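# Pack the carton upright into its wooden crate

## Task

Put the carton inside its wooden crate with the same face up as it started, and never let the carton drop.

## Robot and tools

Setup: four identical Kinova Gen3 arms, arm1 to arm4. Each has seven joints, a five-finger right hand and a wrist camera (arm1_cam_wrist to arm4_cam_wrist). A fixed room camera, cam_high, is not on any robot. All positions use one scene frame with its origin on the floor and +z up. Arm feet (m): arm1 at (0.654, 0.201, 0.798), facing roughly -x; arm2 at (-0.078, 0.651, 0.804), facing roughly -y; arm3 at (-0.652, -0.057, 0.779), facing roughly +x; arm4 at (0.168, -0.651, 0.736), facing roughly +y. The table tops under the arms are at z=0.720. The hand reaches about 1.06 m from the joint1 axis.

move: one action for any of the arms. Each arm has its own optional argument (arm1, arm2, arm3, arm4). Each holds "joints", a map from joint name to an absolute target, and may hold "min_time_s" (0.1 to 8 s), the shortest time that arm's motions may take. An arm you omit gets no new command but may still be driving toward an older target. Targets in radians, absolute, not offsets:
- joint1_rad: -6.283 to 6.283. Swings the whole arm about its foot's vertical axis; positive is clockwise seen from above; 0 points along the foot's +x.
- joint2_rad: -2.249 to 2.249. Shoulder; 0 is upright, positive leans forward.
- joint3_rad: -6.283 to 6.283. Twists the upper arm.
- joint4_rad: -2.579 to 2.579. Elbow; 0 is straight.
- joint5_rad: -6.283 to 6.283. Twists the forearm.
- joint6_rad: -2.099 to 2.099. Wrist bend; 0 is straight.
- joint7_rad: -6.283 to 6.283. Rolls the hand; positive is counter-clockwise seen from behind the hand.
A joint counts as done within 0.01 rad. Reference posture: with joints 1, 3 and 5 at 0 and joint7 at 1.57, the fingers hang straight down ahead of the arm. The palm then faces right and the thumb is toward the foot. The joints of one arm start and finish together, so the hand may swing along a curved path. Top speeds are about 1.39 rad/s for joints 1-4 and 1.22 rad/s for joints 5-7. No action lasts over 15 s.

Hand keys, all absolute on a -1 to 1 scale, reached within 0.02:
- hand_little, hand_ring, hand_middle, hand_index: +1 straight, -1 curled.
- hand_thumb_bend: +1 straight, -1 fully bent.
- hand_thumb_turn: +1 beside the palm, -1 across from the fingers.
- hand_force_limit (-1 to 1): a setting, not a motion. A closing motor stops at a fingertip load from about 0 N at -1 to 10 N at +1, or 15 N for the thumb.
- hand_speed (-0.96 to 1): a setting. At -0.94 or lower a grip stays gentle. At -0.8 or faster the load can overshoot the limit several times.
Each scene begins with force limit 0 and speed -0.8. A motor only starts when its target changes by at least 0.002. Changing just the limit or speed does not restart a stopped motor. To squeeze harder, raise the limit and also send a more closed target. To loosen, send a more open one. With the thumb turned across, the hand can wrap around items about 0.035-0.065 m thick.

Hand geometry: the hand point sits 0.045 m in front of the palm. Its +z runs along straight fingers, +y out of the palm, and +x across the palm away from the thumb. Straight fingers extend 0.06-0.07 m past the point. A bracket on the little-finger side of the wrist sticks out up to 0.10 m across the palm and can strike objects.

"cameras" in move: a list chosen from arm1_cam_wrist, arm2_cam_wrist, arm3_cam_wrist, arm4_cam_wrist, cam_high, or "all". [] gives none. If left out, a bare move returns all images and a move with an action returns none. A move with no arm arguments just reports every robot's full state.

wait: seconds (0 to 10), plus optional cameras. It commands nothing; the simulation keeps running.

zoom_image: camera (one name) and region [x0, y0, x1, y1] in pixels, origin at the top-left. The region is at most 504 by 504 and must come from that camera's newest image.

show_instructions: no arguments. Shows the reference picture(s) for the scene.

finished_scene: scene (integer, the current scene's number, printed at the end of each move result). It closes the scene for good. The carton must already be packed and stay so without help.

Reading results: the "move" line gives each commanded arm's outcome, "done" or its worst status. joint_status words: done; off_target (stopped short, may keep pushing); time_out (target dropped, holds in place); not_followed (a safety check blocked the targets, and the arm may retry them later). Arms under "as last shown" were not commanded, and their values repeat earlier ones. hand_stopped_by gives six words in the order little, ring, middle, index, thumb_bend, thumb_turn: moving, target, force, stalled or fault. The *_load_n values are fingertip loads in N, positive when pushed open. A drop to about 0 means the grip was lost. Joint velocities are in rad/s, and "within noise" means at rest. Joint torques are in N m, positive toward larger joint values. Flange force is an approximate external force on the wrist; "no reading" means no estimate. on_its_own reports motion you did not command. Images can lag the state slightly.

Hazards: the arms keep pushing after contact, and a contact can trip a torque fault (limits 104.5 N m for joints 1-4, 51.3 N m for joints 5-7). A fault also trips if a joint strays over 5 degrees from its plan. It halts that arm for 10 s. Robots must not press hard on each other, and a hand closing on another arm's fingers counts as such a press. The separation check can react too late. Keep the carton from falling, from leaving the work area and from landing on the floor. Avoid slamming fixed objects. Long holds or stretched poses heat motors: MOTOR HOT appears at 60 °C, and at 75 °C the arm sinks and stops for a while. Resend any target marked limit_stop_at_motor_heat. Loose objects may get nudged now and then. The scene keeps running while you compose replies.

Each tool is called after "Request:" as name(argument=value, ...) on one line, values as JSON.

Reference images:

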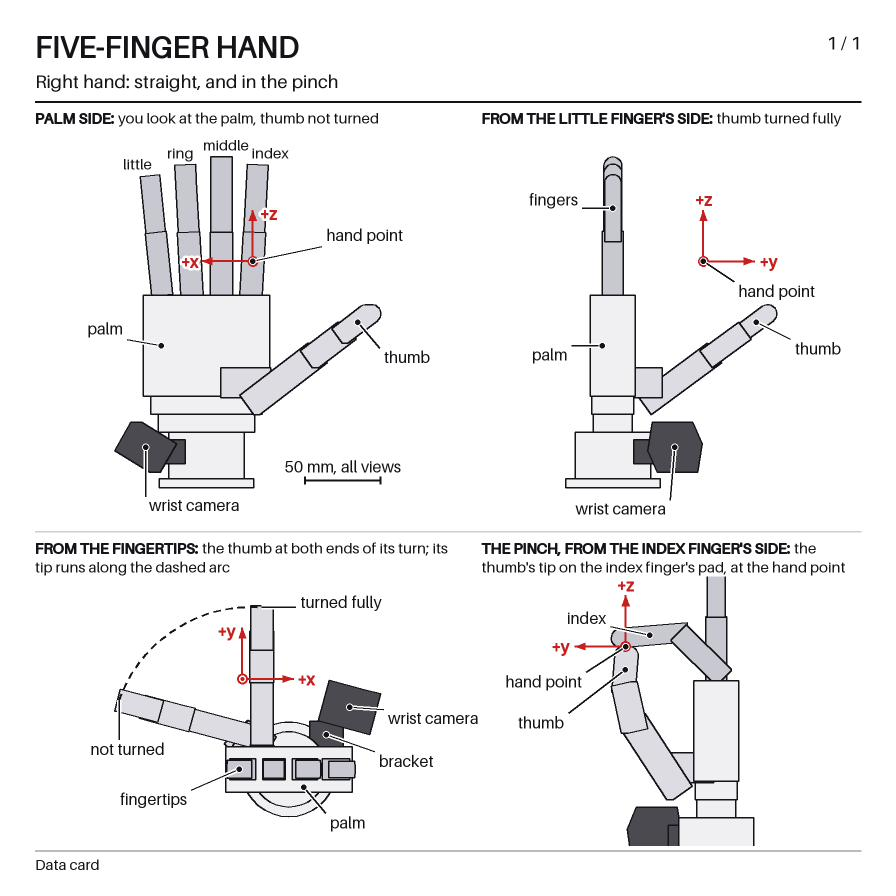

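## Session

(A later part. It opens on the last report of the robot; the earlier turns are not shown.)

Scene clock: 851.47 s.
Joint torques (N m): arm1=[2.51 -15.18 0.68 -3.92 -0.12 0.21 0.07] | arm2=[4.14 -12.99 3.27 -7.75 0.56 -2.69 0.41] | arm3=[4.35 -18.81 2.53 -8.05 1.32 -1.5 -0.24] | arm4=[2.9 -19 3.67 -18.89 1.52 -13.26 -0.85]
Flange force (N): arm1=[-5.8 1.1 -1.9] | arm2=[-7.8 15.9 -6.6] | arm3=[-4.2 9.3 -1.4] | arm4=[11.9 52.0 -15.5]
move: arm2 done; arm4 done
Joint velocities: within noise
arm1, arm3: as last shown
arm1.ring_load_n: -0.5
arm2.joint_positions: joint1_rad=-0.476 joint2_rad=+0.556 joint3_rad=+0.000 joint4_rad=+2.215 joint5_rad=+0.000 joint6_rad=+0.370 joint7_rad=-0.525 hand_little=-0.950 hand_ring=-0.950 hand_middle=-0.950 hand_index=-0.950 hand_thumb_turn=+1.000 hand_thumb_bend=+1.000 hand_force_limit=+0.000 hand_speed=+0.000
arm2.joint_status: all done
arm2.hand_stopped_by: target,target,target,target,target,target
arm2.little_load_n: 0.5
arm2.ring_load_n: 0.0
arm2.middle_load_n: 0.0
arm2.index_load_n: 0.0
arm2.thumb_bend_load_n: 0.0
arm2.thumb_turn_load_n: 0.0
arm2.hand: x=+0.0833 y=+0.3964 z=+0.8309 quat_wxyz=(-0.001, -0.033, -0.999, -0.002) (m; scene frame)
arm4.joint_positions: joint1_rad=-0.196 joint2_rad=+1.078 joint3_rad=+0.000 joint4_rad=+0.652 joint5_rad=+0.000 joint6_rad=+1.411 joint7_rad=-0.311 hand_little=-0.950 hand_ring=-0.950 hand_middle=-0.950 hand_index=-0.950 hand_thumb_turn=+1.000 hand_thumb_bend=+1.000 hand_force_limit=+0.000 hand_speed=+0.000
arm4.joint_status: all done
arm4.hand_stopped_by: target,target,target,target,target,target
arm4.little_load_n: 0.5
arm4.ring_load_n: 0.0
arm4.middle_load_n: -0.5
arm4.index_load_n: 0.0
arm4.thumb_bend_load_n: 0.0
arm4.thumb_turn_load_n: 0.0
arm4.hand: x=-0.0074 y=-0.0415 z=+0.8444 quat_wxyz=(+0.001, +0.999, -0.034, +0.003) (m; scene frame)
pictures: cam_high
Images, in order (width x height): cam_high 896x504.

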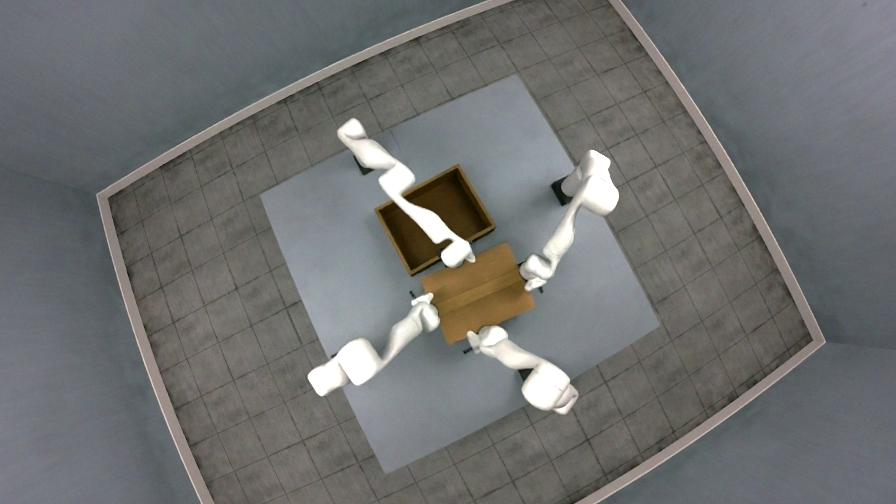

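Request:
move(arm1={"joints": {"joint1_rad": -0.1367, "joint2_rad": 0.6907, "joint4_rad": 1.8376, "joint6_rad": 0.6133, "joint7_rad": -0.203}, "min_time_s": 1.2}, arm2={"joints": {"joint1_rad": -0.4664, "joint2_rad": 0.5625, "joint4_rad": 2.1965, "joint6_rad": 0.3827, "joint7_rad": -0.5157}, "min_time_s": 1.2}, arm3={"joints": {"joint1_rad": -0.5958, "joint2_rad": 0.7414, "joint4_rad": 1.6134, "joint6_rad": 0.7867, "joint7_rad": -0.6301}, "min_time_s": 1.2}, arm4={"joints": {"joint1_rad": -0.1948, "joint2_rad": 1.0867, "joint4_rad": 0.6335, "joint6_rad": 1.4215, "joint7_rad": -0.3093}, "min_time_s": 1.2})

Request:
move(arm1={"joints": {"joint2_rad": 0.6231, "joint4_rad": 1.8138, "joint6_rad": 0.7047}, "min_time_s": 1.5}, arm2={"joints": {"joint2_rad": 0.4705, "joint4_rad": 2.17, "joint6_rad": 0.5011}, "min_time_s": 1.5}, arm3={"joints": {"joint2_rad": 0.6852, "joint4_rad": 1.5854, "joint6_rad": 0.8711}, "min_time_s": 1.5}, arm4={"joints": {"joint2_rad": 1.0715, "joint4_rad": 0.5544, "joint6_rad": 1.5157}, "min_time_s": 1.5}, cameras=["all"])

Request:
zoom_image(camera="cam_high", region=[400, 210, 560, 370])

Scene clock: 894.03 s.
Joint torques (N m): arm1=[3.89 -16.45 3.46 -46.23 2.38 -25.12 1.29] | arm2=[23.65 -15.71 26.76 -52.89 8.26 -26.99 1.36] | arm3=[26.85 -12 24.01 -44.56 10.01 -26.41 -0.23] | arm4=[9.14 -9.85 8.25 -35.38 4.86 -34.41 -0.72]
Flange force (N): arm1=[2.5 95.2 -42.0] | arm2=[-21.5 127.0 -53.3] | arm3=[13.6 117.4 -47.2] | arm4=[24.9 133.2 -42.2]
move: arm1 done; arm2 done; arm3 done; arm4 done
TORQUE WARNING: arm4's joint6_rad reached its warning level (29.4 N m). A warning alone does not stop the arm.
Joint velocities: within noise
arm1.joint_positions: joint1_rad=-0.137 joint2_rad=+0.691 joint3_rad=+0.000 joint4_rad=+1.839 joint5_rad=+0.000 joint6_rad=+0.613 joint7_rad=-0.203 hand_little=-0.950 hand_ring=-0.950 hand_middle=-0.950 hand_index=-0.950 hand_thumb_turn=+1.000 hand_thumb_bend=+1.000 hand_force_limit=+0.000 hand_speed=+0.000
arm1.joint_status: all done
arm1.hand_stopped_by: target,target,target,target,target,target
arm1.little_load_n: 0.0
arm1.ring_load_n: 0.0
arm1.middle_load_n: 0.0
arm1.index_load_n: 0.0
arm1.thumb_bend_load_n: 0.0
arm1.thumb_turn_load_n: 0.0
arm1.hand: x=+0.2649 y=+0.1288 z=+0.8303 quat_wxyz=(+0.002, -0.730, -0.684, +0.002) (m; scene frame)
arm2.joint_positions: joint1_rad=-0.466 joint2_rad=+0.562 joint3_rad=+0.000 joint4_rad=+2.197 joint5_rad=+0.000 joint6_rad=+0.383 joint7_rad=-0.516 hand_little=-0.950 hand_ring=-0.950 hand_middle=-0.950 hand_index=-0.950 hand_thumb_turn=+1.000 hand_thumb_bend=+1.000 hand_force_limit=+0.000 hand_speed=+0.000
arm2.joint_status: all done
arm2.hand_stopped_by: target,target,target,target,target,target
arm2.little_load_n: 0.5
arm2.ring_load_n: 0.0
arm2.middle_load_n: 0.0
arm2.index_load_n: 0.0
arm2.thumb_bend_load_n: 0.0
arm2.thumb_turn_load_n: 0.0
arm2.hand: x=+0.0829 y=+0.3904 z=+0.8308 quat_wxyz=(-0.001, -0.033, -0.999, -0.002) (m; scene frame)
arm3.joint_positions: joint1_rad=-0.596 joint2_rad=+0.741 joint3_rad=+0.000 joint4_rad=+1.613 joint5_rad=+0.000 joint6_rad=+0.787 joint7_rad=-0.630 hand_little=-0.950 hand_ring=-0.950 hand_middle=-0.950 hand_index=-0.950 hand_thumb_turn=+1.000 hand_thumb_bend=+1.000 hand_force_limit=+0.000 hand_speed=+0.000
arm3.joint_status: all done
arm3.hand_stopped_by: target,target,target,target,target,target
arm3.little_load_n: 0.0
arm3.ring_load_n: 0.0
arm3.middle_load_n: 0.0
arm3.index_load_n: 0.0
arm3.thumb_bend_load_n: 0.0
arm3.thumb_turn_load_n: 0.0
arm3.hand: x=-0.2679 y=+0.2274 z=+0.8295 quat_wxyz=(+0.000, +0.683, -0.730, -0.003) (m; scene frame)
arm4.joint_positions: joint1_rad=-0.195 joint2_rad=+1.087 joint3_rad=+0.000 joint4_rad=+0.633 joint5_rad=+0.000 joint6_rad=+1.422 joint7_rad=-0.309 hand_little=-0.950 hand_ring=-0.950 hand_middle=-0.950 hand_index=-0.950 hand_thumb_turn=+1.000 hand_thumb_bend=+1.000 hand_force_limit=+0.000 hand_speed=+0.000
arm4.joint_status: all done
arm4.hand_stopped_by: target,target,target,target,target,target
arm4.little_load_n: 0.0
arm4.ring_load_n: 0.0
arm4.middle_load_n: 0.0
arm4.index_load_n: 0.0
arm4.thumb_bend_load_n: 0.0
arm4.thumb_turn_load_n: 0.0
arm4.hand: x=-0.0070 y=-0.0392 z=+0.8443 quat_wxyz=(+0.002, +0.999, -0.034, +0.003) (m; scene frame)
pictures: none

Scene clock: 895.87 s.
Joint torques (N m): arm1=[6.68 -39.14 6.66 -46.22 3.39 -20.74 0.89] | arm2=[12.99 -35.29 14.57 -45.35 6.24 -20.15 0.98] | arm3=[19.98 -40.24 18.03 -39.91 8.61 -16.63 -0.47] | arm4=[13.88 -53.1 11.3 -42.66 6.7 -23.34 -0.42]
Flange force (N): arm1=[-6.6 70.0 20.6] | arm2=[-8.8 77.6 25.5] | arm3=[-1.0 69.3 24.0] | arm4=[5.3 90.5 31.6]
move: arm1 done; arm2 done; arm3 done; arm4 done
TORQUE WARNING: arm4's joint6_rad reached its warning level (29.4 N m). A warning alone does not stop the arm.
Joint velocities: within noise
arm1.joint_positions: joint1_rad=-0.137 joint2_rad=+0.623 joint3_rad=+0.000 joint4_rad=+1.815 joint5_rad=+0.000 joint6_rad=+0.705 joint7_rad=-0.203 hand_little=-0.950 hand_ring=-0.950 hand_middle=-0.950 hand_index=-0.950 hand_thumb_turn=+1.000 hand_thumb_bend=+1.000 hand_force_limit=+0.000 hand_speed=+0.000
arm1.joint_status: all done
arm1.hand_stopped_by: target,target,target,target,target,target
arm1.little_load_n: 0.0
arm1.ring_load_n: 0.0
arm1.middle_load_n: 0.0
arm1.index_load_n: 0.0
arm1.thumb_bend_load_n: 0.0
arm1.thumb_turn_load_n: 0.0
arm1.hand: x=+0.2652 y=+0.1288 z=+0.8651 quat_wxyz=(+0.002, -0.730, -0.684, +0.001) (m; scene frame)
arm2.joint_positions: joint1_rad=-0.466 joint2_rad=+0.470 joint3_rad=+0.000 joint4_rad=+2.170 joint5_rad=+0.000 joint6_rad=+0.501 joint7_rad=-0.516 hand_little=-0.950 hand_ring=-0.950 hand_middle=-0.950 hand_index=-0.950 hand_thumb_turn=+1.000 hand_thumb_bend=+1.000 hand_force_limit=+0.000 hand_speed=+0.000
arm2.joint_status: all done
arm2.hand_stopped_by: target,target,target,target,target,target
arm2.little_load_n: 0.0
arm2.ring_load_n: 0.0
arm2.middle_load_n: 0.0
arm2.index_load_n: 0.0
arm2.thumb_bend_load_n: 0.0
arm2.thumb_turn_load_n: 0.0
arm2.hand: x=+0.0830 y=+0.3897 z=+0.8659 quat_wxyz=(-0.001, -0.033, -0.999, -0.002) (m; scene frame)
arm3.joint_positions: joint1_rad=-0.596 joint2_rad=+0.685 joint3_rad=+0.000 joint4_rad=+1.585 joint5_rad=+0.000 joint6_rad=+0.871 joint7_rad=-0.630 hand_little=-0.950 hand_ring=-0.950 hand_middle=-0.950 hand_index=-0.950 hand_thumb_turn=+1.000 hand_thumb_bend=+1.000 hand_force_limit=+0.000 hand_speed=+0.000
arm3.joint_status: all done
arm3.hand_stopped_by: target,target,target,target,target,target
arm3.little_load_n: 0.0
arm3.ring_load_n: 0.0
arm3.middle_load_n: 0.0
arm3.index_load_n: 0.0
arm3.thumb_bend_load_n: 0.0
arm3.thumb_turn_load_n: 0.0
arm3.hand: x=-0.2677 y=+0.2272 z=+0.8645 quat_wxyz=(+0.000, +0.683, -0.730, -0.003) (m; scene frame)
arm4.joint_positions: joint1_rad=-0.195 joint2_rad=+1.080 joint3_rad=+0.000 joint4_rad=+0.554 joint5_rad=+0.000 joint6_rad=+1.516 joint7_rad=-0.309 hand_little=-0.950 hand_ring=-0.950 hand_middle=-0.950 hand_index=-0.950 hand_thumb_turn=+1.000 hand_thumb_bend=+1.000 hand_force_limit=+0.000 hand_speed=+0.000
arm4.joint_status: all done
arm4.hand_stopped_by: target,target,target,target,target,target
arm4.little_load_n: 0.0
arm4.ring_load_n: 0.0
arm4.middle_load_n: 0.0
arm4.index_load_n: 0.0
arm4.thumb_bend_load_n: 0.0
arm4.thumb_turn_load_n: 0.0
arm4.hand: x=-0.0069 y=-0.0403 z=+0.8738 quat_wxyz=(+0.006, +0.999, -0.034, +0.005) (m; scene frame)
pictures: arm1_cam_wrist, arm2_cam_wrist, arm3_cam_wrist, arm4_cam_wrist, cam_high
Images, in order (width x height): arm1_cam_wrist 672x504, arm2_cam_wrist 672x504, arm3_cam_wrist 672x504, arm4_cam_wrist 672x504, cam_high 896x504.

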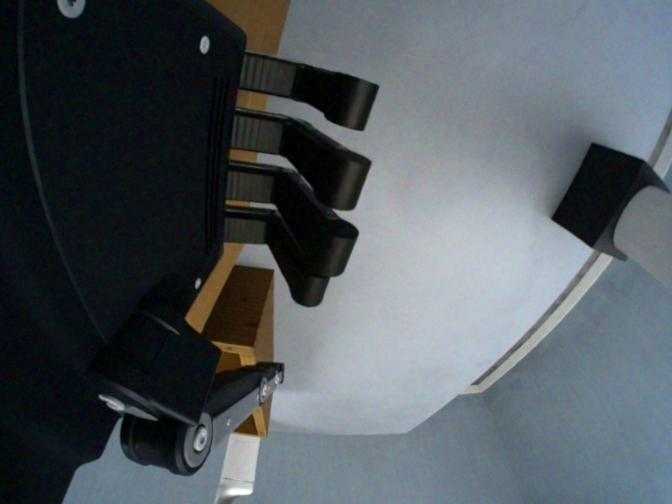

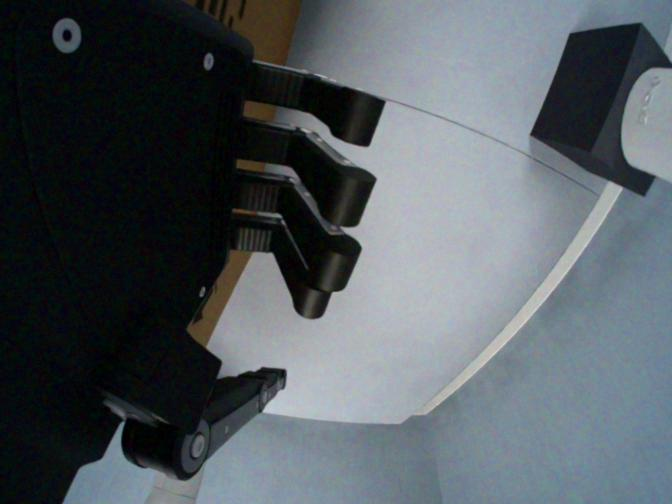

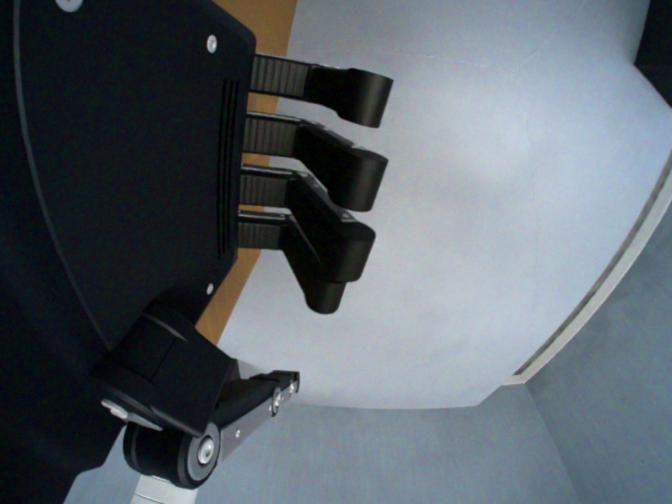

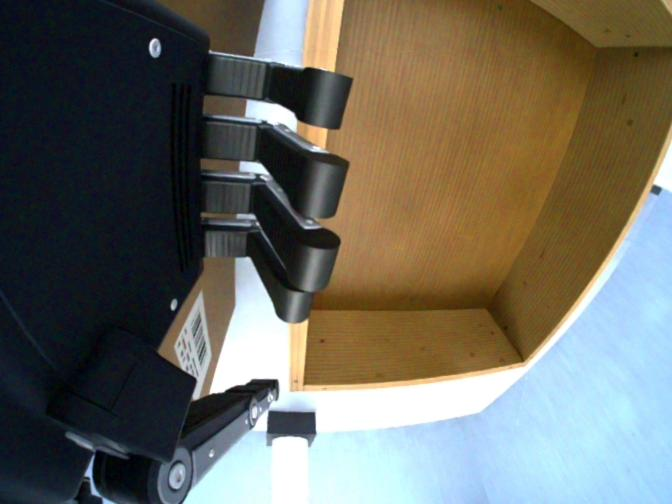

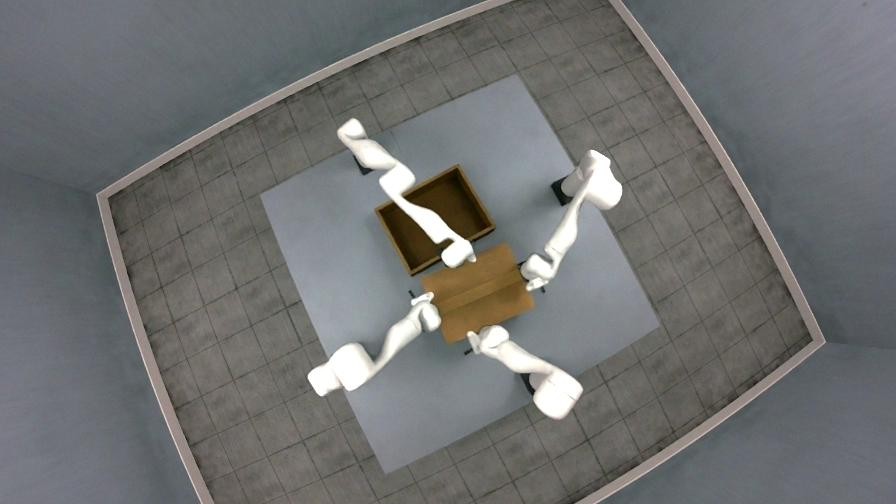

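Scaled by 3.150 from the camera's 896x504 image, which has a finer 1280x720 frame.

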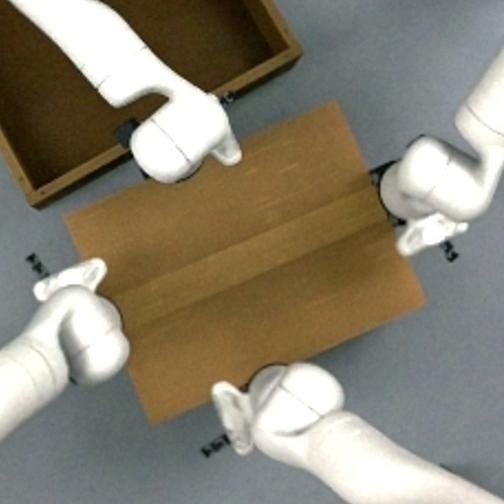

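Request:
move(arm1={"joints": {"joint1_rad": -0.1515, "joint2_rad": 0.6247, "joint4_rad": 2.0055, "joint6_rad": 0.5114, "joint7_rad": -0.2178}, "min_time_s": 1.5}, arm2={"joints": {"joint1_rad": -0.4637, "joint2_rad": 0.4906, "joint4_rad": 2.4316, "joint6_rad": 0.2194, "joint7_rad": -0.4294}, "min_time_s": 2}, arm3={"joints": {"joint1_rad": -0.65, "joint2_rad": 0.6862, "joint4_rad": 1.74, "joint6_rad": 0.7154, "joint7_rad": -0.6843}, "min_time_s": 1.5}, arm4={"joints": {"joint1_rad": -0.2173, "joint2_rad": 0.9415, "joint4_rad": 0.9477, "joint6_rad": 1.2523, "joint7_rad": -0.3318}, "min_time_s": 2})

Scene clock: 940.40 s.
Joint torques (N m): arm1=[2.52 -13.78 0.64 -3.34 -0.14 0.17 0.05] | arm2=[2.07 -10.26 0.71 -1.68 -0.42 -0.04 0.13] | arm3=[-0.13 -16.91 -1.66 -5.18 0.1 -0.12 0.06] | arm4=[-1.07 -21.24 0.87 -7.55 -0.13 -0.29 -0.09]
Flange force (N): arm1=[-6.4 1.2 -2.2] | arm2=[-7.7 3.7 -2.4] | arm3=[-0.4 0.1 -1.3] | arm4=[3.0 2.4 -1.9]
move: arm1 done; arm2 done; arm3 done; arm4 done
Joint velocities: within noise
arm1.joint_positions: joint1_rad=-0.151 joint2_rad=+0.625 joint3_rad=+0.000 joint4_rad=+2.005 joint5_rad=+0.000 joint6_rad=+0.511 joint7_rad=-0.218 hand_little=-0.950 hand_ring=-0.950 hand_middle=-0.950 hand_index=-0.950 hand_thumb_turn=+1.000 hand_thumb_bend=+1.000 hand_force_limit=+0.000 hand_speed=+0.000
arm1.joint_status: all done
arm1.hand_stopped_by: target,target,target,target,target,target
arm1.little_load_n: 0.0
arm1.ring_load_n: 0.0
arm1.middle_load_n: 0.0
arm1.index_load_n: 0.0
arm1.thumb_bend_load_n: 0.0
arm1.thumb_turn_load_n: 0.0
arm1.hand: x=+0.3134 y=+0.1296 z=+0.8300 quat_wxyz=(+0.002, -0.730, -0.684, +0.002) (m; scene frame)
arm2.joint_positions: joint1_rad=-0.464 joint2_rad=+0.491 joint3_rad=+0.000 joint4_rad=+2.432 joint5_rad=+0.000 joint6_rad=+0.219 joint7_rad=-0.429 hand_little=-0.950 hand_ring=-0.950 hand_middle=-0.950 hand_index=-0.950 hand_thumb_turn=+1.000 hand_thumb_bend=+1.000 hand_force_limit=+0.000 hand_speed=+0.000
arm2.joint_status: all done
arm2.hand_stopped_by: target,target,target,target,target,target
arm2.little_load_n: 0.0
arm2.ring_load_n: 0.0
arm2.middle_load_n: 0.0
arm2.index_load_n: 0.0
arm2.thumb_bend_load_n: 0.0
arm2.thumb_turn_load_n: 0.0
arm2.hand: x=+0.0448 y=+0.4600 z=+0.8310 quat_wxyz=(-0.001, +0.008, -1.000, -0.002) (m; scene frame)
arm3.joint_positions: joint1_rad=-0.650 joint2_rad=+0.686 joint3_rad=+0.000 joint4_rad=+1.740 joint5_rad=+0.000 joint6_rad=+0.715 joint7_rad=-0.684 hand_little=-0.950 hand_ring=-0.950 hand_middle=-0.950 hand_index=-0.950 hand_thumb_turn=+1.000 hand_thumb_bend=+1.000 hand_force_limit=+0.000 hand_speed=+0.000
arm3.joint_status: all done
arm3.hand_stopped_by: target,target,target,target,target,target
arm3.little_load_n: 0.0
arm3.ring_load_n: 0.0
arm3.middle_load_n: 0.0
arm3.index_load_n: -0.5
arm3.thumb_bend_load_n: 0.0
arm3.thumb_turn_load_n: 0.0
arm3.hand: x=-0.3097 y=+0.2312 z=+0.8297 quat_wxyz=(+0.000, +0.683, -0.730, -0.003) (m; scene frame)
arm4.joint_positions: joint1_rad=-0.217 joint2_rad=+0.941 joint3_rad=+0.000 joint4_rad=+0.948 joint5_rad=+0.000 joint6_rad=+1.252 joint7_rad=-0.332 hand_little=-0.950 hand_ring=-0.950 hand_middle=-0.950 hand_index=-0.950 hand_thumb_turn=+1.000 hand_thumb_bend=+1.000 hand_force_limit=+0.000 hand_speed=+0.000
arm4.joint_status: all done
arm4.hand_stopped_by: target,target,target,target,target,target
arm4.little_load_n: 0.0
arm4.ring_load_n: 0.0
arm4.middle_load_n: 0.0
arm4.index_load_n: 0.0
arm4.thumb_bend_load_n: 0.0
arm4.thumb_turn_load_n: 0.0
arm4.hand: x=-0.0104 y=-0.0854 z=+0.8446 quat_wxyz=(+0.001, +0.999, -0.033, +0.003) (m; scene frame)
pictures: none

Request:
move(cameras=["all"])

Scene clock: 974.73 s.
Joint torques (N m): arm1=[2.49 -13.82 0.68 -3.37 -0.13 0.17 0.04] | arm2=[2.06 -10.34 0.69 -1.69 -0.41 -0.03 0.15] | arm3=[-0.19 -16.93 -1.68 -5.21 0.12 -0.11 0.12] | arm4=[-1.05 -21.26 0.85 -7.53 -0.16 -0.31 -0.08]
Flange force (N): arm1=[-6.3 1.2 -2.1] | arm2=[-7.7 3.7 -2.1] | arm3=[-0.4 0.1 -1.2] | arm4=[2.9 2.1 -1.9]
Joint velocities: within noise
arm1.joint_positions: joint1_rad=-0.151 joint2_rad=+0.625 joint3_rad=+0.000 joint4_rad=+2.005 joint5_rad=+0.000 joint6_rad=+0.511 joint7_rad=-0.218 hand_little=-0.950 hand_ring=-0.950 hand_middle=-0.950 hand_index=-0.950 hand_thumb_turn=+1.000 hand_thumb_bend=+1.000 hand_force_limit=+0.000 hand_speed=+0.000
arm1.joint_status: all done
arm1.hand_stopped_by: target,target,target,target,target,target
arm1.little_load_n: 0.0
arm1.ring_load_n: 0.0
arm1.middle_load_n: 0.0
arm1.index_load_n: 0.0
arm1.thumb_bend_load_n: -0.5
arm1.thumb_turn_load_n: 0.0
arm1.hand: x=+0.3134 y=+0.1296 z=+0.8300 quat_wxyz=(+0.002, -0.730, -0.684, +0.002) (m; scene frame)
arm2.joint_positions: joint1_rad=-0.464 joint2_rad=+0.491 joint3_rad=+0.000 joint4_rad=+2.432 joint5_rad=+0.000 joint6_rad=+0.219 joint7_rad=-0.429 hand_little=-0.950 hand_ring=-0.950 hand_middle=-0.950 hand_index=-0.950 hand_thumb_turn=+1.000 hand_thumb_bend=+1.000 hand_force_limit=+0.000 hand_speed=+0.000
arm2.joint_status: all done
arm2.hand_stopped_by: target,target,target,target,target,target
arm2.little_load_n: 0.0
arm2.ring_load_n: 0.0
arm2.middle_load_n: 0.0
arm2.index_load_n: 0.0
arm2.thumb_bend_load_n: 0.0
arm2.thumb_turn_load_n: 0.0
arm2.hand: x=+0.0448 y=+0.4600 z=+0.8310 quat_wxyz=(-0.001, +0.008, -1.000, -0.002) (m; scene frame)
arm3.joint_positions: joint1_rad=-0.650 joint2_rad=+0.686 joint3_rad=+0.000 joint4_rad=+1.740 joint5_rad=+0.000 joint6_rad=+0.715 joint7_rad=-0.684 hand_little=-0.950 hand_ring=-0.950 hand_middle=-0.950 hand_index=-0.950 hand_thumb_turn=+1.000 hand_thumb_bend=+1.000 hand_force_limit=+0.000 hand_speed=+0.000
arm3.joint_status: all done
arm3.hand_stopped_by: target,target,target,target,target,target
arm3.little_load_n: 0.0
arm3.ring_load_n: 0.0
arm3.middle_load_n: 0.0
arm3.index_load_n: 0.0
arm3.thumb_bend_load_n: 0.0
arm3.thumb_turn_load_n: 0.0
arm3.hand: x=-0.3097 y=+0.2312 z=+0.8296 quat_wxyz=(+0.000, +0.683, -0.730, -0.003) (m; scene frame)
arm4.joint_positions: joint1_rad=-0.217 joint2_rad=+0.941 joint3_rad=+0.000 joint4_rad=+0.948 joint5_rad=+0.000 joint6_rad=+1.252 joint7_rad=-0.332 hand_little=-0.950 hand_ring=-0.950 hand_middle=-0.950 hand_index=-0.950 hand_thumb_turn=+1.000 hand_thumb_bend=+1.000 hand_force_limit=+0.000 hand_speed=+0.000
arm4.joint_status: all done
arm4.hand_stopped_by: target,target,target,target,target,target
arm4.little_load_n: 0.0
arm4.ring_load_n: 0.0
arm4.middle_load_n: 0.5
arm4.index_load_n: 0.0
arm4.thumb_bend_load_n: 0.0
arm4.thumb_turn_load_n: 0.0
arm4.hand: x=-0.0104 y=-0.0854 z=+0.8446 quat_wxyz=(+0.001, +0.999, -0.033, +0.003) (m; scene frame)
pictures: arm1_cam_wrist, arm2_cam_wrist, arm3_cam_wrist, arm4_cam_wrist, cam_high
Images, in order (width x height): arm1_cam_wrist 672x504, arm2_cam_wrist 672x504, arm3_cam_wrist 672x504, arm4_cam_wrist 672x504, cam_high 896x504.

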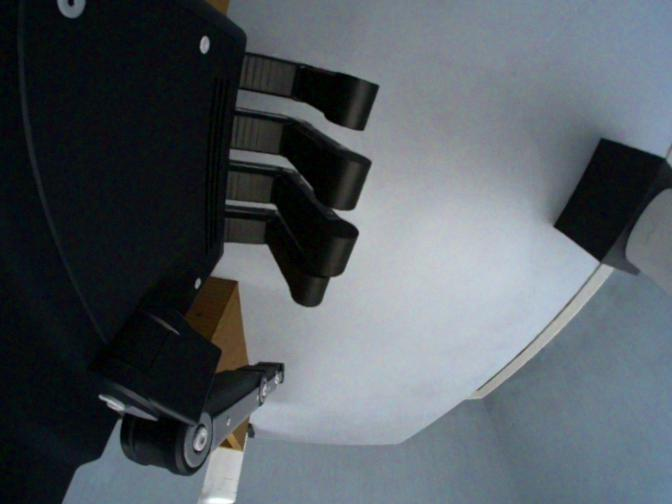

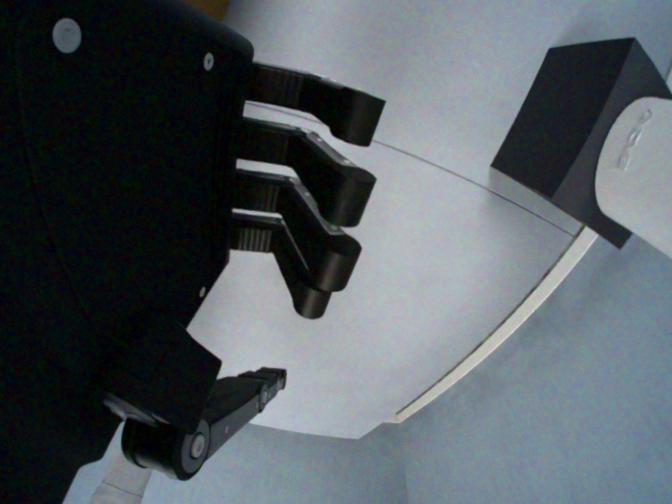

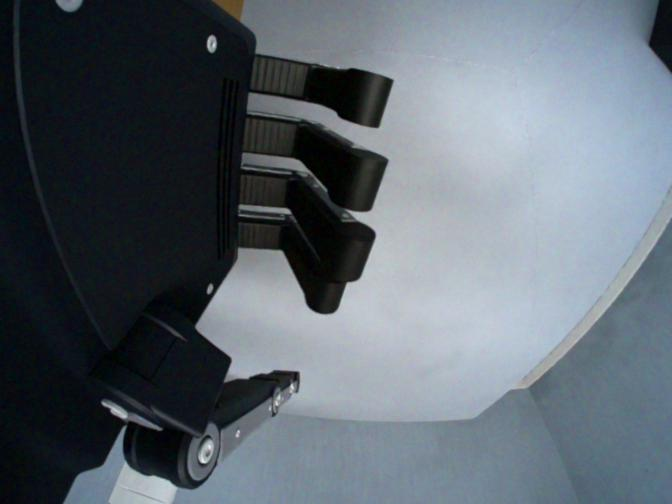

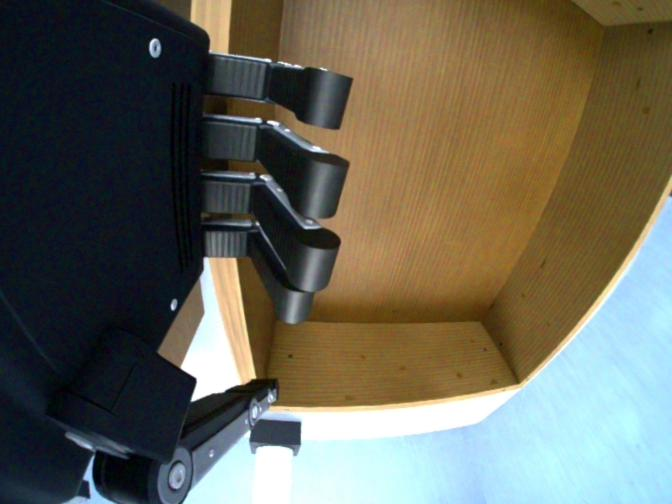

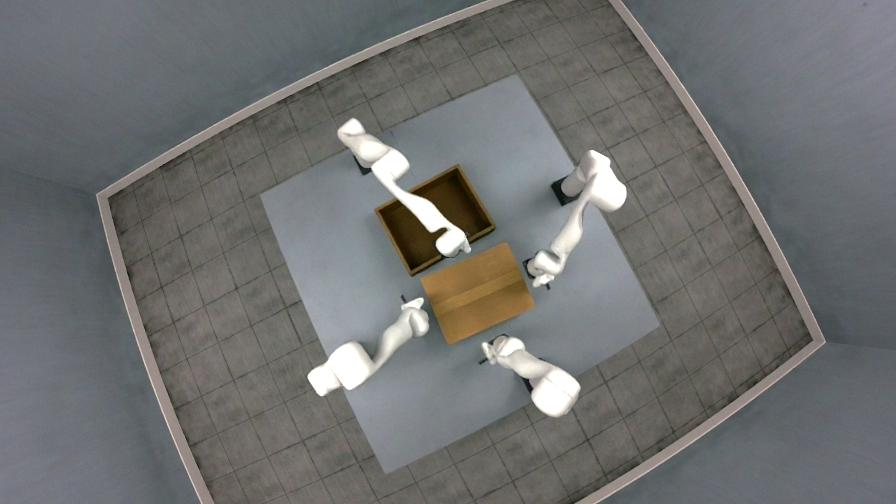

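Request:
move(arm3={"joints":{"joint1_rad":-0.65,"joint2_rad":0.336,"joint4_rad":1.522,"joint6_rad":1.2835}})

Request:
move(arm3={"joints":{"joint1_rad":-0.6552,"joint7_rad":2.452,"hand_little":1,"hand_ring":1,"hand_middle":1,"hand_index":1}})

Request:
move(arm3={"joints":{"joint2_rad":0.553,"joint4_rad":1.6858,"joint6_rad":0.9028}}, cameras=["arm3_cam_wrist","cam_high"])

Scene clock: 1014.77 s.
Joint torques (N m): arm1=[2.47 -13.8 0.65 -3.37 -0.13 0.15 0.06] | arm2=[2.08 -10.3 0.66 -1.65 -0.42 -0.05 0.11] | arm3=[-0.15 -13.6 -1.74 -7.72 0.05 -0.09 0.1] | arm4=[-1.01 -21.31 0.82 -7.52 -0.16 -0.27 -0.11]
Flange force (N): arm1=[-6.3 1.2 -2.2] | arm2=[-7.8 3.6 -2.3] | arm3=[0.9 -0.1 -0.8] | arm4=[2.9 2.0 -1.8]
move: arm3 done
Joint velocities: within noise
arm1, arm2, arm4: as last shown
arm1.thumb_bend_load_n: 0.0
arm2.index_load_n: 0.5
arm2.thumb_bend_load_n: 0.5
arm3.joint_positions: joint1_rad=-0.650 joint2_rad=+0.336 joint3_rad=+0.000 joint4_rad=+1.522 joint5_rad=+0.000 joint6_rad=+1.283 joint7_rad=-0.684 hand_little=-0.950 hand_ring=-0.950 hand_middle=-0.950 hand_index=-0.950 hand_thumb_turn=+1.000 hand_thumb_bend=+1.000 hand_force_limit=+0.000 hand_speed=+0.000
arm3.joint_status: all done
arm3.hand_stopped_by: target,target,target,target,target,target
arm3.little_load_n: 0.0
arm3.ring_load_n: 0.0
arm3.middle_load_n: 0.0
arm3.index_load_n: 0.0
arm3.thumb_bend_load_n: 0.0
arm3.thumb_turn_load_n: 0.0
arm3.hand: x=-0.3352 y=+0.2114 z=+1.0496 quat_wxyz=(+0.000, +0.683, -0.730, -0.003) (m; scene frame)
arm4.middle_load_n: 0.0
arm4.index_load_n: -0.5
pictures: none

Scene clock: 1017.90 s.
Joint torques (N m): arm1=[2.52 -13.81 0.65 -3.4 -0.16 0.17 0.05] | arm2=[2.05 -10.29 0.69 -1.68 -0.4 -0.04 0.12] | arm3=[-0.15 -13.56 -1.76 -7.64 0.19 -0.1 0.08] | arm4=[-1.02 -21.27 0.83 -7.49 -0.18 -0.31 -0.08]
Flange force (N): arm1=[-6.4 1.3 -2.1] | arm2=[-7.7 3.7 -2.3] | arm3=[-0.8 0.4 -1.1] | arm4=[2.8 1.9 -2.0]
move: arm3 done
Joint velocities: within noise
arm1, arm2, arm4: as last shown
arm1.thumb_bend_load_n: -0.5
arm2.index_load_n: 0.0
arm2.thumb_bend_load_n: -0.5
arm3.joint_positions: joint1_rad=-0.655 joint2_rad=+0.336 joint3_rad=+0.000 joint4_rad=+1.522 joint5_rad=+0.000 joint6_rad=+1.283 joint7_rad=+2.452 hand_little=+1.000 hand_ring=+1.000 hand_middle=+1.000 hand_index=+1.000 hand_thumb_turn=+1.000 hand_thumb_bend=+1.000 hand_force_limit=+0.000 hand_speed=+0.000
arm3.joint_status: all done
arm3.hand_stopped_by: target,target,target,target,target,target
arm3.little_load_n: 0.0
arm3.ring_load_n: 0.0
arm3.middle_load_n: 0.0
arm3.index_load_n: 0.0
arm3.thumb_bend_load_n: 0.0
arm3.thumb_turn_load_n: 0.0
arm3.hand: x=-0.2204 y=+0.1438 z=+1.0488 quat_wxyz=(-0.003, +0.730, +0.683, +0.000) (m; scene frame)
arm4.middle_load_n: 0.5
arm4.index_load_n: 0.0
pictures: none

Scene clock: 1019.17 s.
Joint torques (N m): arm1=[2.51 -13.84 0.65 -3.41 -0.09 0.17 0.04] | arm2=[2.04 -10.31 0.66 -1.68 -0.41 -0.04 0.16] | arm3=[-0.17 -15.91 -1.63 -6.26 0.16 -0.08 0.08] | arm4=[-1.06 -21.29 0.82 -7.54 -0.15 -0.35 -0.12]
Flange force (N): arm1=[-6.4 1.3 -2.1] | arm2=[-7.7 3.7 -2.3] | arm3=[-0.1 0.0 -1.1] | arm4=[3.0 1.9 -2.0]
move: arm3 done
Joint velocities: within noise
arm1, arm2, arm4: as last shown
arm1.ring_load_n: 0.5
arm1.thumb_bend_load_n: 0.0
arm2.ring_load_n: 0.5
arm2.thumb_bend_load_n: 0.0
arm3.joint_positions: joint1_rad=-0.655 joint2_rad=+0.553 joint3_rad=+0.000 joint4_rad=+1.686 joint5_rad=+0.000 joint6_rad=+0.903 joint7_rad=+2.452 hand_little=+1.000 hand_ring=+1.000 hand_middle=+1.000 hand_index=+1.000 hand_thumb_turn=+1.000 hand_thumb_bend=+1.000 hand_force_limit=+0.000 hand_speed=+0.000
arm3.joint_status: all done
arm3.hand_stopped_by: target,target,target,target,target,target
arm3.little_load_n: 0.0
arm3.ring_load_n: 0.0
arm3.middle_load_n: 0.0
arm3.index_load_n: 0.0
arm3.thumb_bend_load_n: 0.0
arm3.thumb_turn_load_n: 0.0
arm3.hand: x=-0.1987 y=+0.1606 z=+0.9039 quat_wxyz=(-0.003, +0.730, +0.683, +0.000) (m; scene frame)
arm4.middle_load_n: 0.0
pictures: arm3_cam_wrist, cam_high
Images, in order (width x height): arm3_cam_wrist 672x504, cam_high 896x504.

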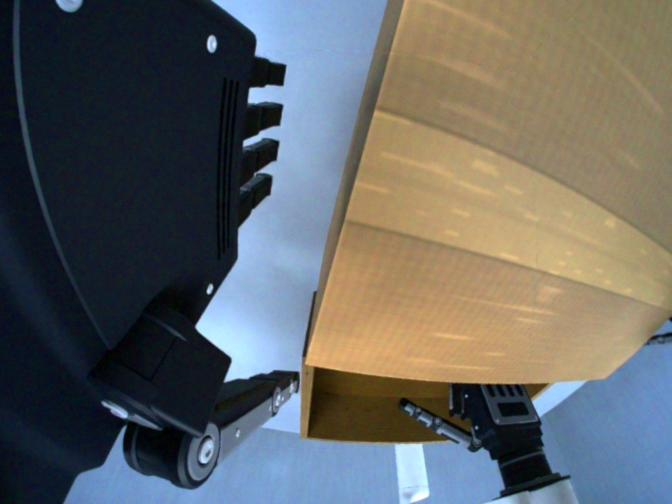

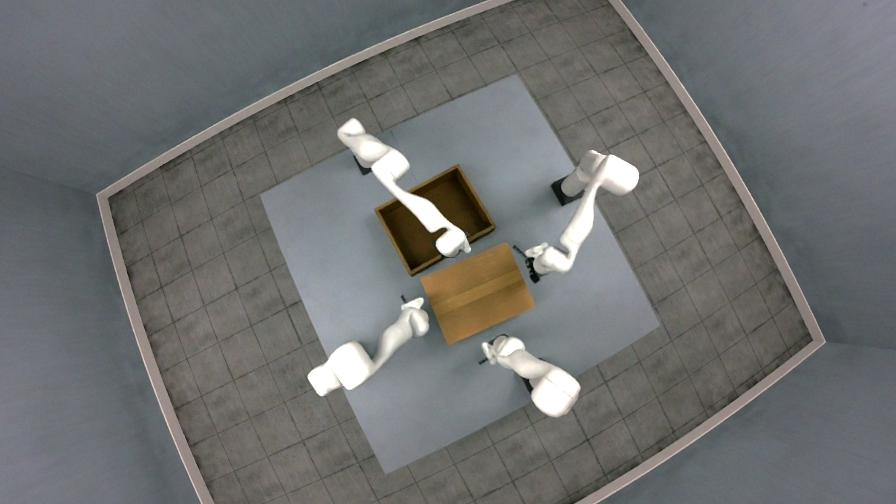

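Request:
move(arm3={"joints":{"joint1_rad":-0.5984,"joint2_rad":0.6240,"joint4_rad":1.5498,"joint6_rad":0.9678,"joint7_rad":2.5089},"min_time_s":1})

Request:
move(arm3={"joints":{"joint1_rad":-0.5891,"joint2_rad":0.6375,"joint4_rad":1.5237,"joint6_rad":0.9804,"joint7_rad":2.5182},"min_time_s":1})

Request:
move(arm3={"joints":{"joint2_rad":0.6296,"joint4_rad":1.5161,"joint6_rad":0.9959},"min_time_s":1}, cameras=["arm3_cam_wrist","cam_high"])

Scene clock: 1035.23 s.
Joint torques (N m): arm1=[2.54 -13.82 0.66 -3.34 -0.11 0.18 0.06] | arm2=[2.07 -10.27 0.65 -1.69 -0.43 -0.05 0.15] | arm3=[-0.19 -17.31 -1.61 -6.58 0.2 -0.09 0.11] | arm4=[-1.06 -21.36 0.85 -7.48 -0.13 -0.29 -0.1]
Flange force (N): arm1=[-6.5 1.2 -2.1] | arm2=[-7.8 3.7 -2.4] | arm3=[-0.1 -0.2 -1.1] | arm4=[2.8 1.6 -1.8]
move: arm3 done
Joint velocities: within noise
arm1, arm2, arm4: as last shown
arm1.ring_load_n: 0.0
arm2.ring_load_n: 0.0
arm3.joint_positions: joint1_rad=-0.598 joint2_rad=+0.624 joint3_rad=+0.000 joint4_rad=+1.550 joint5_rad=+0.000 joint6_rad=+0.968 joint7_rad=+2.509 hand_little=+1.000 hand_ring=+1.000 hand_middle=+1.000 hand_index=+1.000 hand_thumb_turn=+1.000 hand_thumb_bend=+1.000 hand_force_limit=+0.000 hand_speed=+0.000
arm3.joint_status: all done
arm3.hand_stopped_by: target,target,target,target,target,target
arm3.little_load_n: 0.0
arm3.ring_load_n: 0.0
arm3.middle_load_n: 0.0
arm3.index_load_n: 0.0
arm3.thumb_bend_load_n: 0.0
arm3.thumb_turn_load_n: 0.0
arm3.hand: x=-0.1538 y=+0.1577 z=+0.9036 quat_wxyz=(-0.003, +0.730, +0.683, +0.000) (m; scene frame)
arm4.ring_load_n: 0.5
arm4.thumb_bend_load_n: -0.5
pictures: none

Scene clock: 1036.53 s.
Joint torques (N m): arm1=[2.49 -13.78 0.67 -3.4 -0.14 0.18 0.04] | arm2=[2 -10.3 0.65 -1.68 -0.42 -0.03 0.13] | arm3=[9.17 -9.98 7.89 -25.42 5.38 -18.01 -0.47] | arm4=[-1.12 -21.32 0.86 -7.55 -0.18 -0.33 -0.09]
Flange force (N): arm1=[-6.3 1.4 -2.2] | arm2=[-7.5 3.6 -2.2] | arm3=[-15.4 -55.4 -33.8] | arm4=[3.0 2.0 -1.9]
move: arm3 done
Joint velocities: within noise
arm1, arm2, arm4: as last shown
arm2.ring_load_n: 0.5
arm3.joint_positions: joint1_rad=-0.589 joint2_rad=+0.638 joint3_rad=+0.000 joint4_rad=+1.524 joint5_rad=+0.000 joint6_rad=+0.981 joint7_rad=+2.518 hand_little=+1.000 hand_ring=+1.000 hand_middle=+1.000 hand_index=+1.000 hand_thumb_turn=+1.000 hand_thumb_bend=+1.000 hand_force_limit=+0.000 hand_speed=+0.000
arm3.joint_status: all done
arm3.hand_stopped_by: target,target,target,target,target,target
arm3.little_load_n: 0.5
arm3.ring_load_n: 0.5
arm3.middle_load_n: 0.0
arm3.index_load_n: 0.0
arm3.thumb_bend_load_n: 0.0
arm3.thumb_turn_load_n: 0.0
arm3.hand: x=-0.1458 y=+0.1572 z=+0.9034 quat_wxyz=(-0.003, +0.730, +0.683, +0.000) (m; scene frame)
arm4.ring_load_n: 0.0
arm4.middle_load_n: 0.5
arm4.thumb_bend_load_n: 0.0
pictures: none

Scene clock: 1037.83 s.
Joint torques (N m): arm1=[2.5 -13.78 0.66 -3.35 -0.12 0.15 0.04] | arm2=[2.04 -10.29 0.67 -1.73 -0.43 -0.09 0.13] | arm3=[10.87 -34.06 9.3 -28.12 5.78 -10.6 -0.37] | arm4=[-1.08 -21.29 0.81 -7.56 -0.15 -0.34 -0.13]
Flange force (N): arm1=[-6.3 1.2 -2.3] | arm2=[-7.6 3.7 -2.5] | arm3=[0.3 -37.6 20.7] | arm4=[3.0 2.1 -1.9]
move: arm3 done
Joint velocities: within noise
arm1, arm2, arm4: as last shown
arm2.ring_load_n: 0.0
arm3.joint_positions: joint1_rad=-0.589 joint2_rad=+0.630 joint3_rad=+0.000 joint4_rad=+1.516 joint5_rad=+0.000 joint6_rad=+0.996 joint7_rad=+2.518 hand_little=+1.000 hand_ring=+1.000 hand_middle=+1.000 hand_index=+1.000 hand_thumb_turn=+1.000 hand_thumb_bend=+1.000 hand_force_limit=+0.000 hand_speed=+0.000
arm3.joint_status: all done
arm3.hand_stopped_by: target,target,target,target,target,target
arm3.little_load_n: 0.5
arm3.ring_load_n: 0.0
arm3.middle_load_n: 0.0
arm3.index_load_n: 0.0
arm3.thumb_bend_load_n: 0.0
arm3.thumb_turn_load_n: 0.0
arm3.hand: x=-0.1457 y=+0.1571 z=+0.9095 quat_wxyz=(-0.003, +0.730, +0.683, +0.000) (m; scene frame)
arm4.middle_load_n: 0.0
pictures: arm3_cam_wrist, cam_high
Images, in order (width x height): arm3_cam_wrist 672x504, cam_high 896x504.

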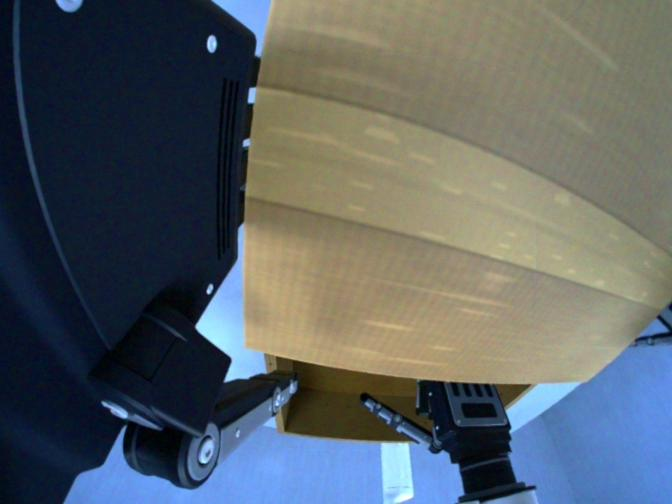

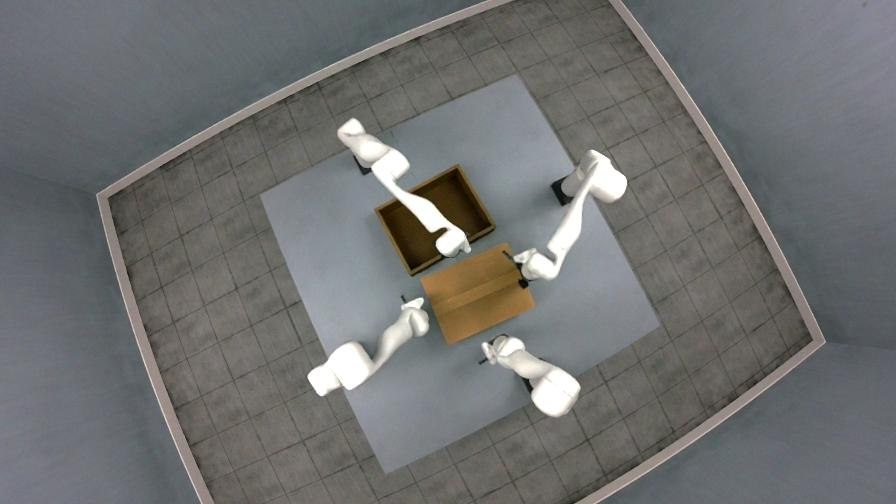

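Request:
move(arm3={"joints":{"joint2_rad":0.623,"joint4_rad":1.5097,"joint6_rad":1.0089},"min_time_s":1}, cameras=["arm3_cam_wrist"])

Scene clock: 1048.23 s.
Joint torques (N m): arm1=[2.57 -13.78 0.66 -3.35 -0.12 0.16 0.05] | arm2=[2.09 -10.29 0.66 -1.69 -0.42 -0.07 0.13] | arm3=[10.54 -33.92 9.02 -27.52 5.82 -10.18 -0.37] | arm4=[-1.03 -21.23 0.83 -7.51 -0.16 -0.27 -0.11]
Flange force (N): arm1=[-6.6 1.2 -2.3] | arm2=[-7.9 3.7 -2.4] | arm3=[0.7 -35.8 21.0] | arm4=[2.9 2.2 -1.9]
move: arm3 done
Joint velocities: within noise
arm1, arm2, arm4: as last shown
arm2.little_load_n: 0.5
arm3.joint_positions: joint1_rad=-0.589 joint2_rad=+0.623 joint3_rad=+0.000 joint4_rad=+1.510 joint5_rad=+0.000 joint6_rad=+1.009 joint7_rad=+2.518 hand_little=+1.000 hand_ring=+1.000 hand_middle=+1.000 hand_index=+1.000 hand_thumb_turn=+1.000 hand_thumb_bend=+1.000 hand_force_limit=+0.000 hand_speed=+0.000
arm3.joint_status: all done
arm3.hand_stopped_by: target,target,target,target,target,target
arm3.little_load_n: 0.5
arm3.ring_load_n: 0.5
arm3.middle_load_n: 0.5
arm3.index_load_n: 0.0
arm3.thumb_bend_load_n: 0.0
arm3.thumb_turn_load_n: 0.0
arm3.hand: x=-0.1457 y=+0.1571 z=+0.9146 quat_wxyz=(-0.003, +0.730, +0.683, +0.000) (m; scene frame)
pictures: arm3_cam_wrist
Images, in order (width x height): arm3_cam_wrist 672x504.

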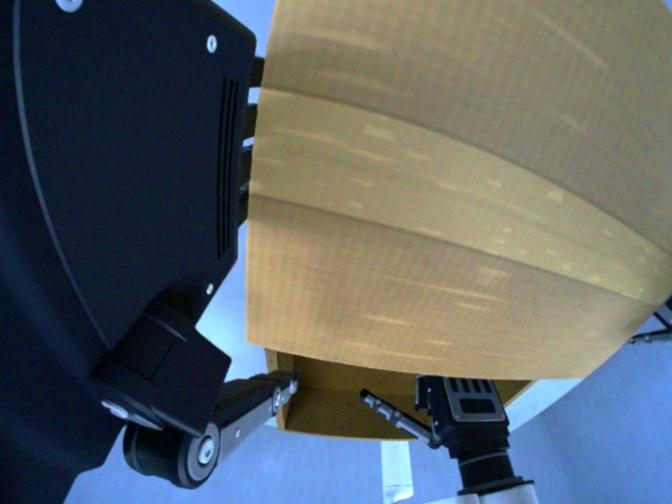

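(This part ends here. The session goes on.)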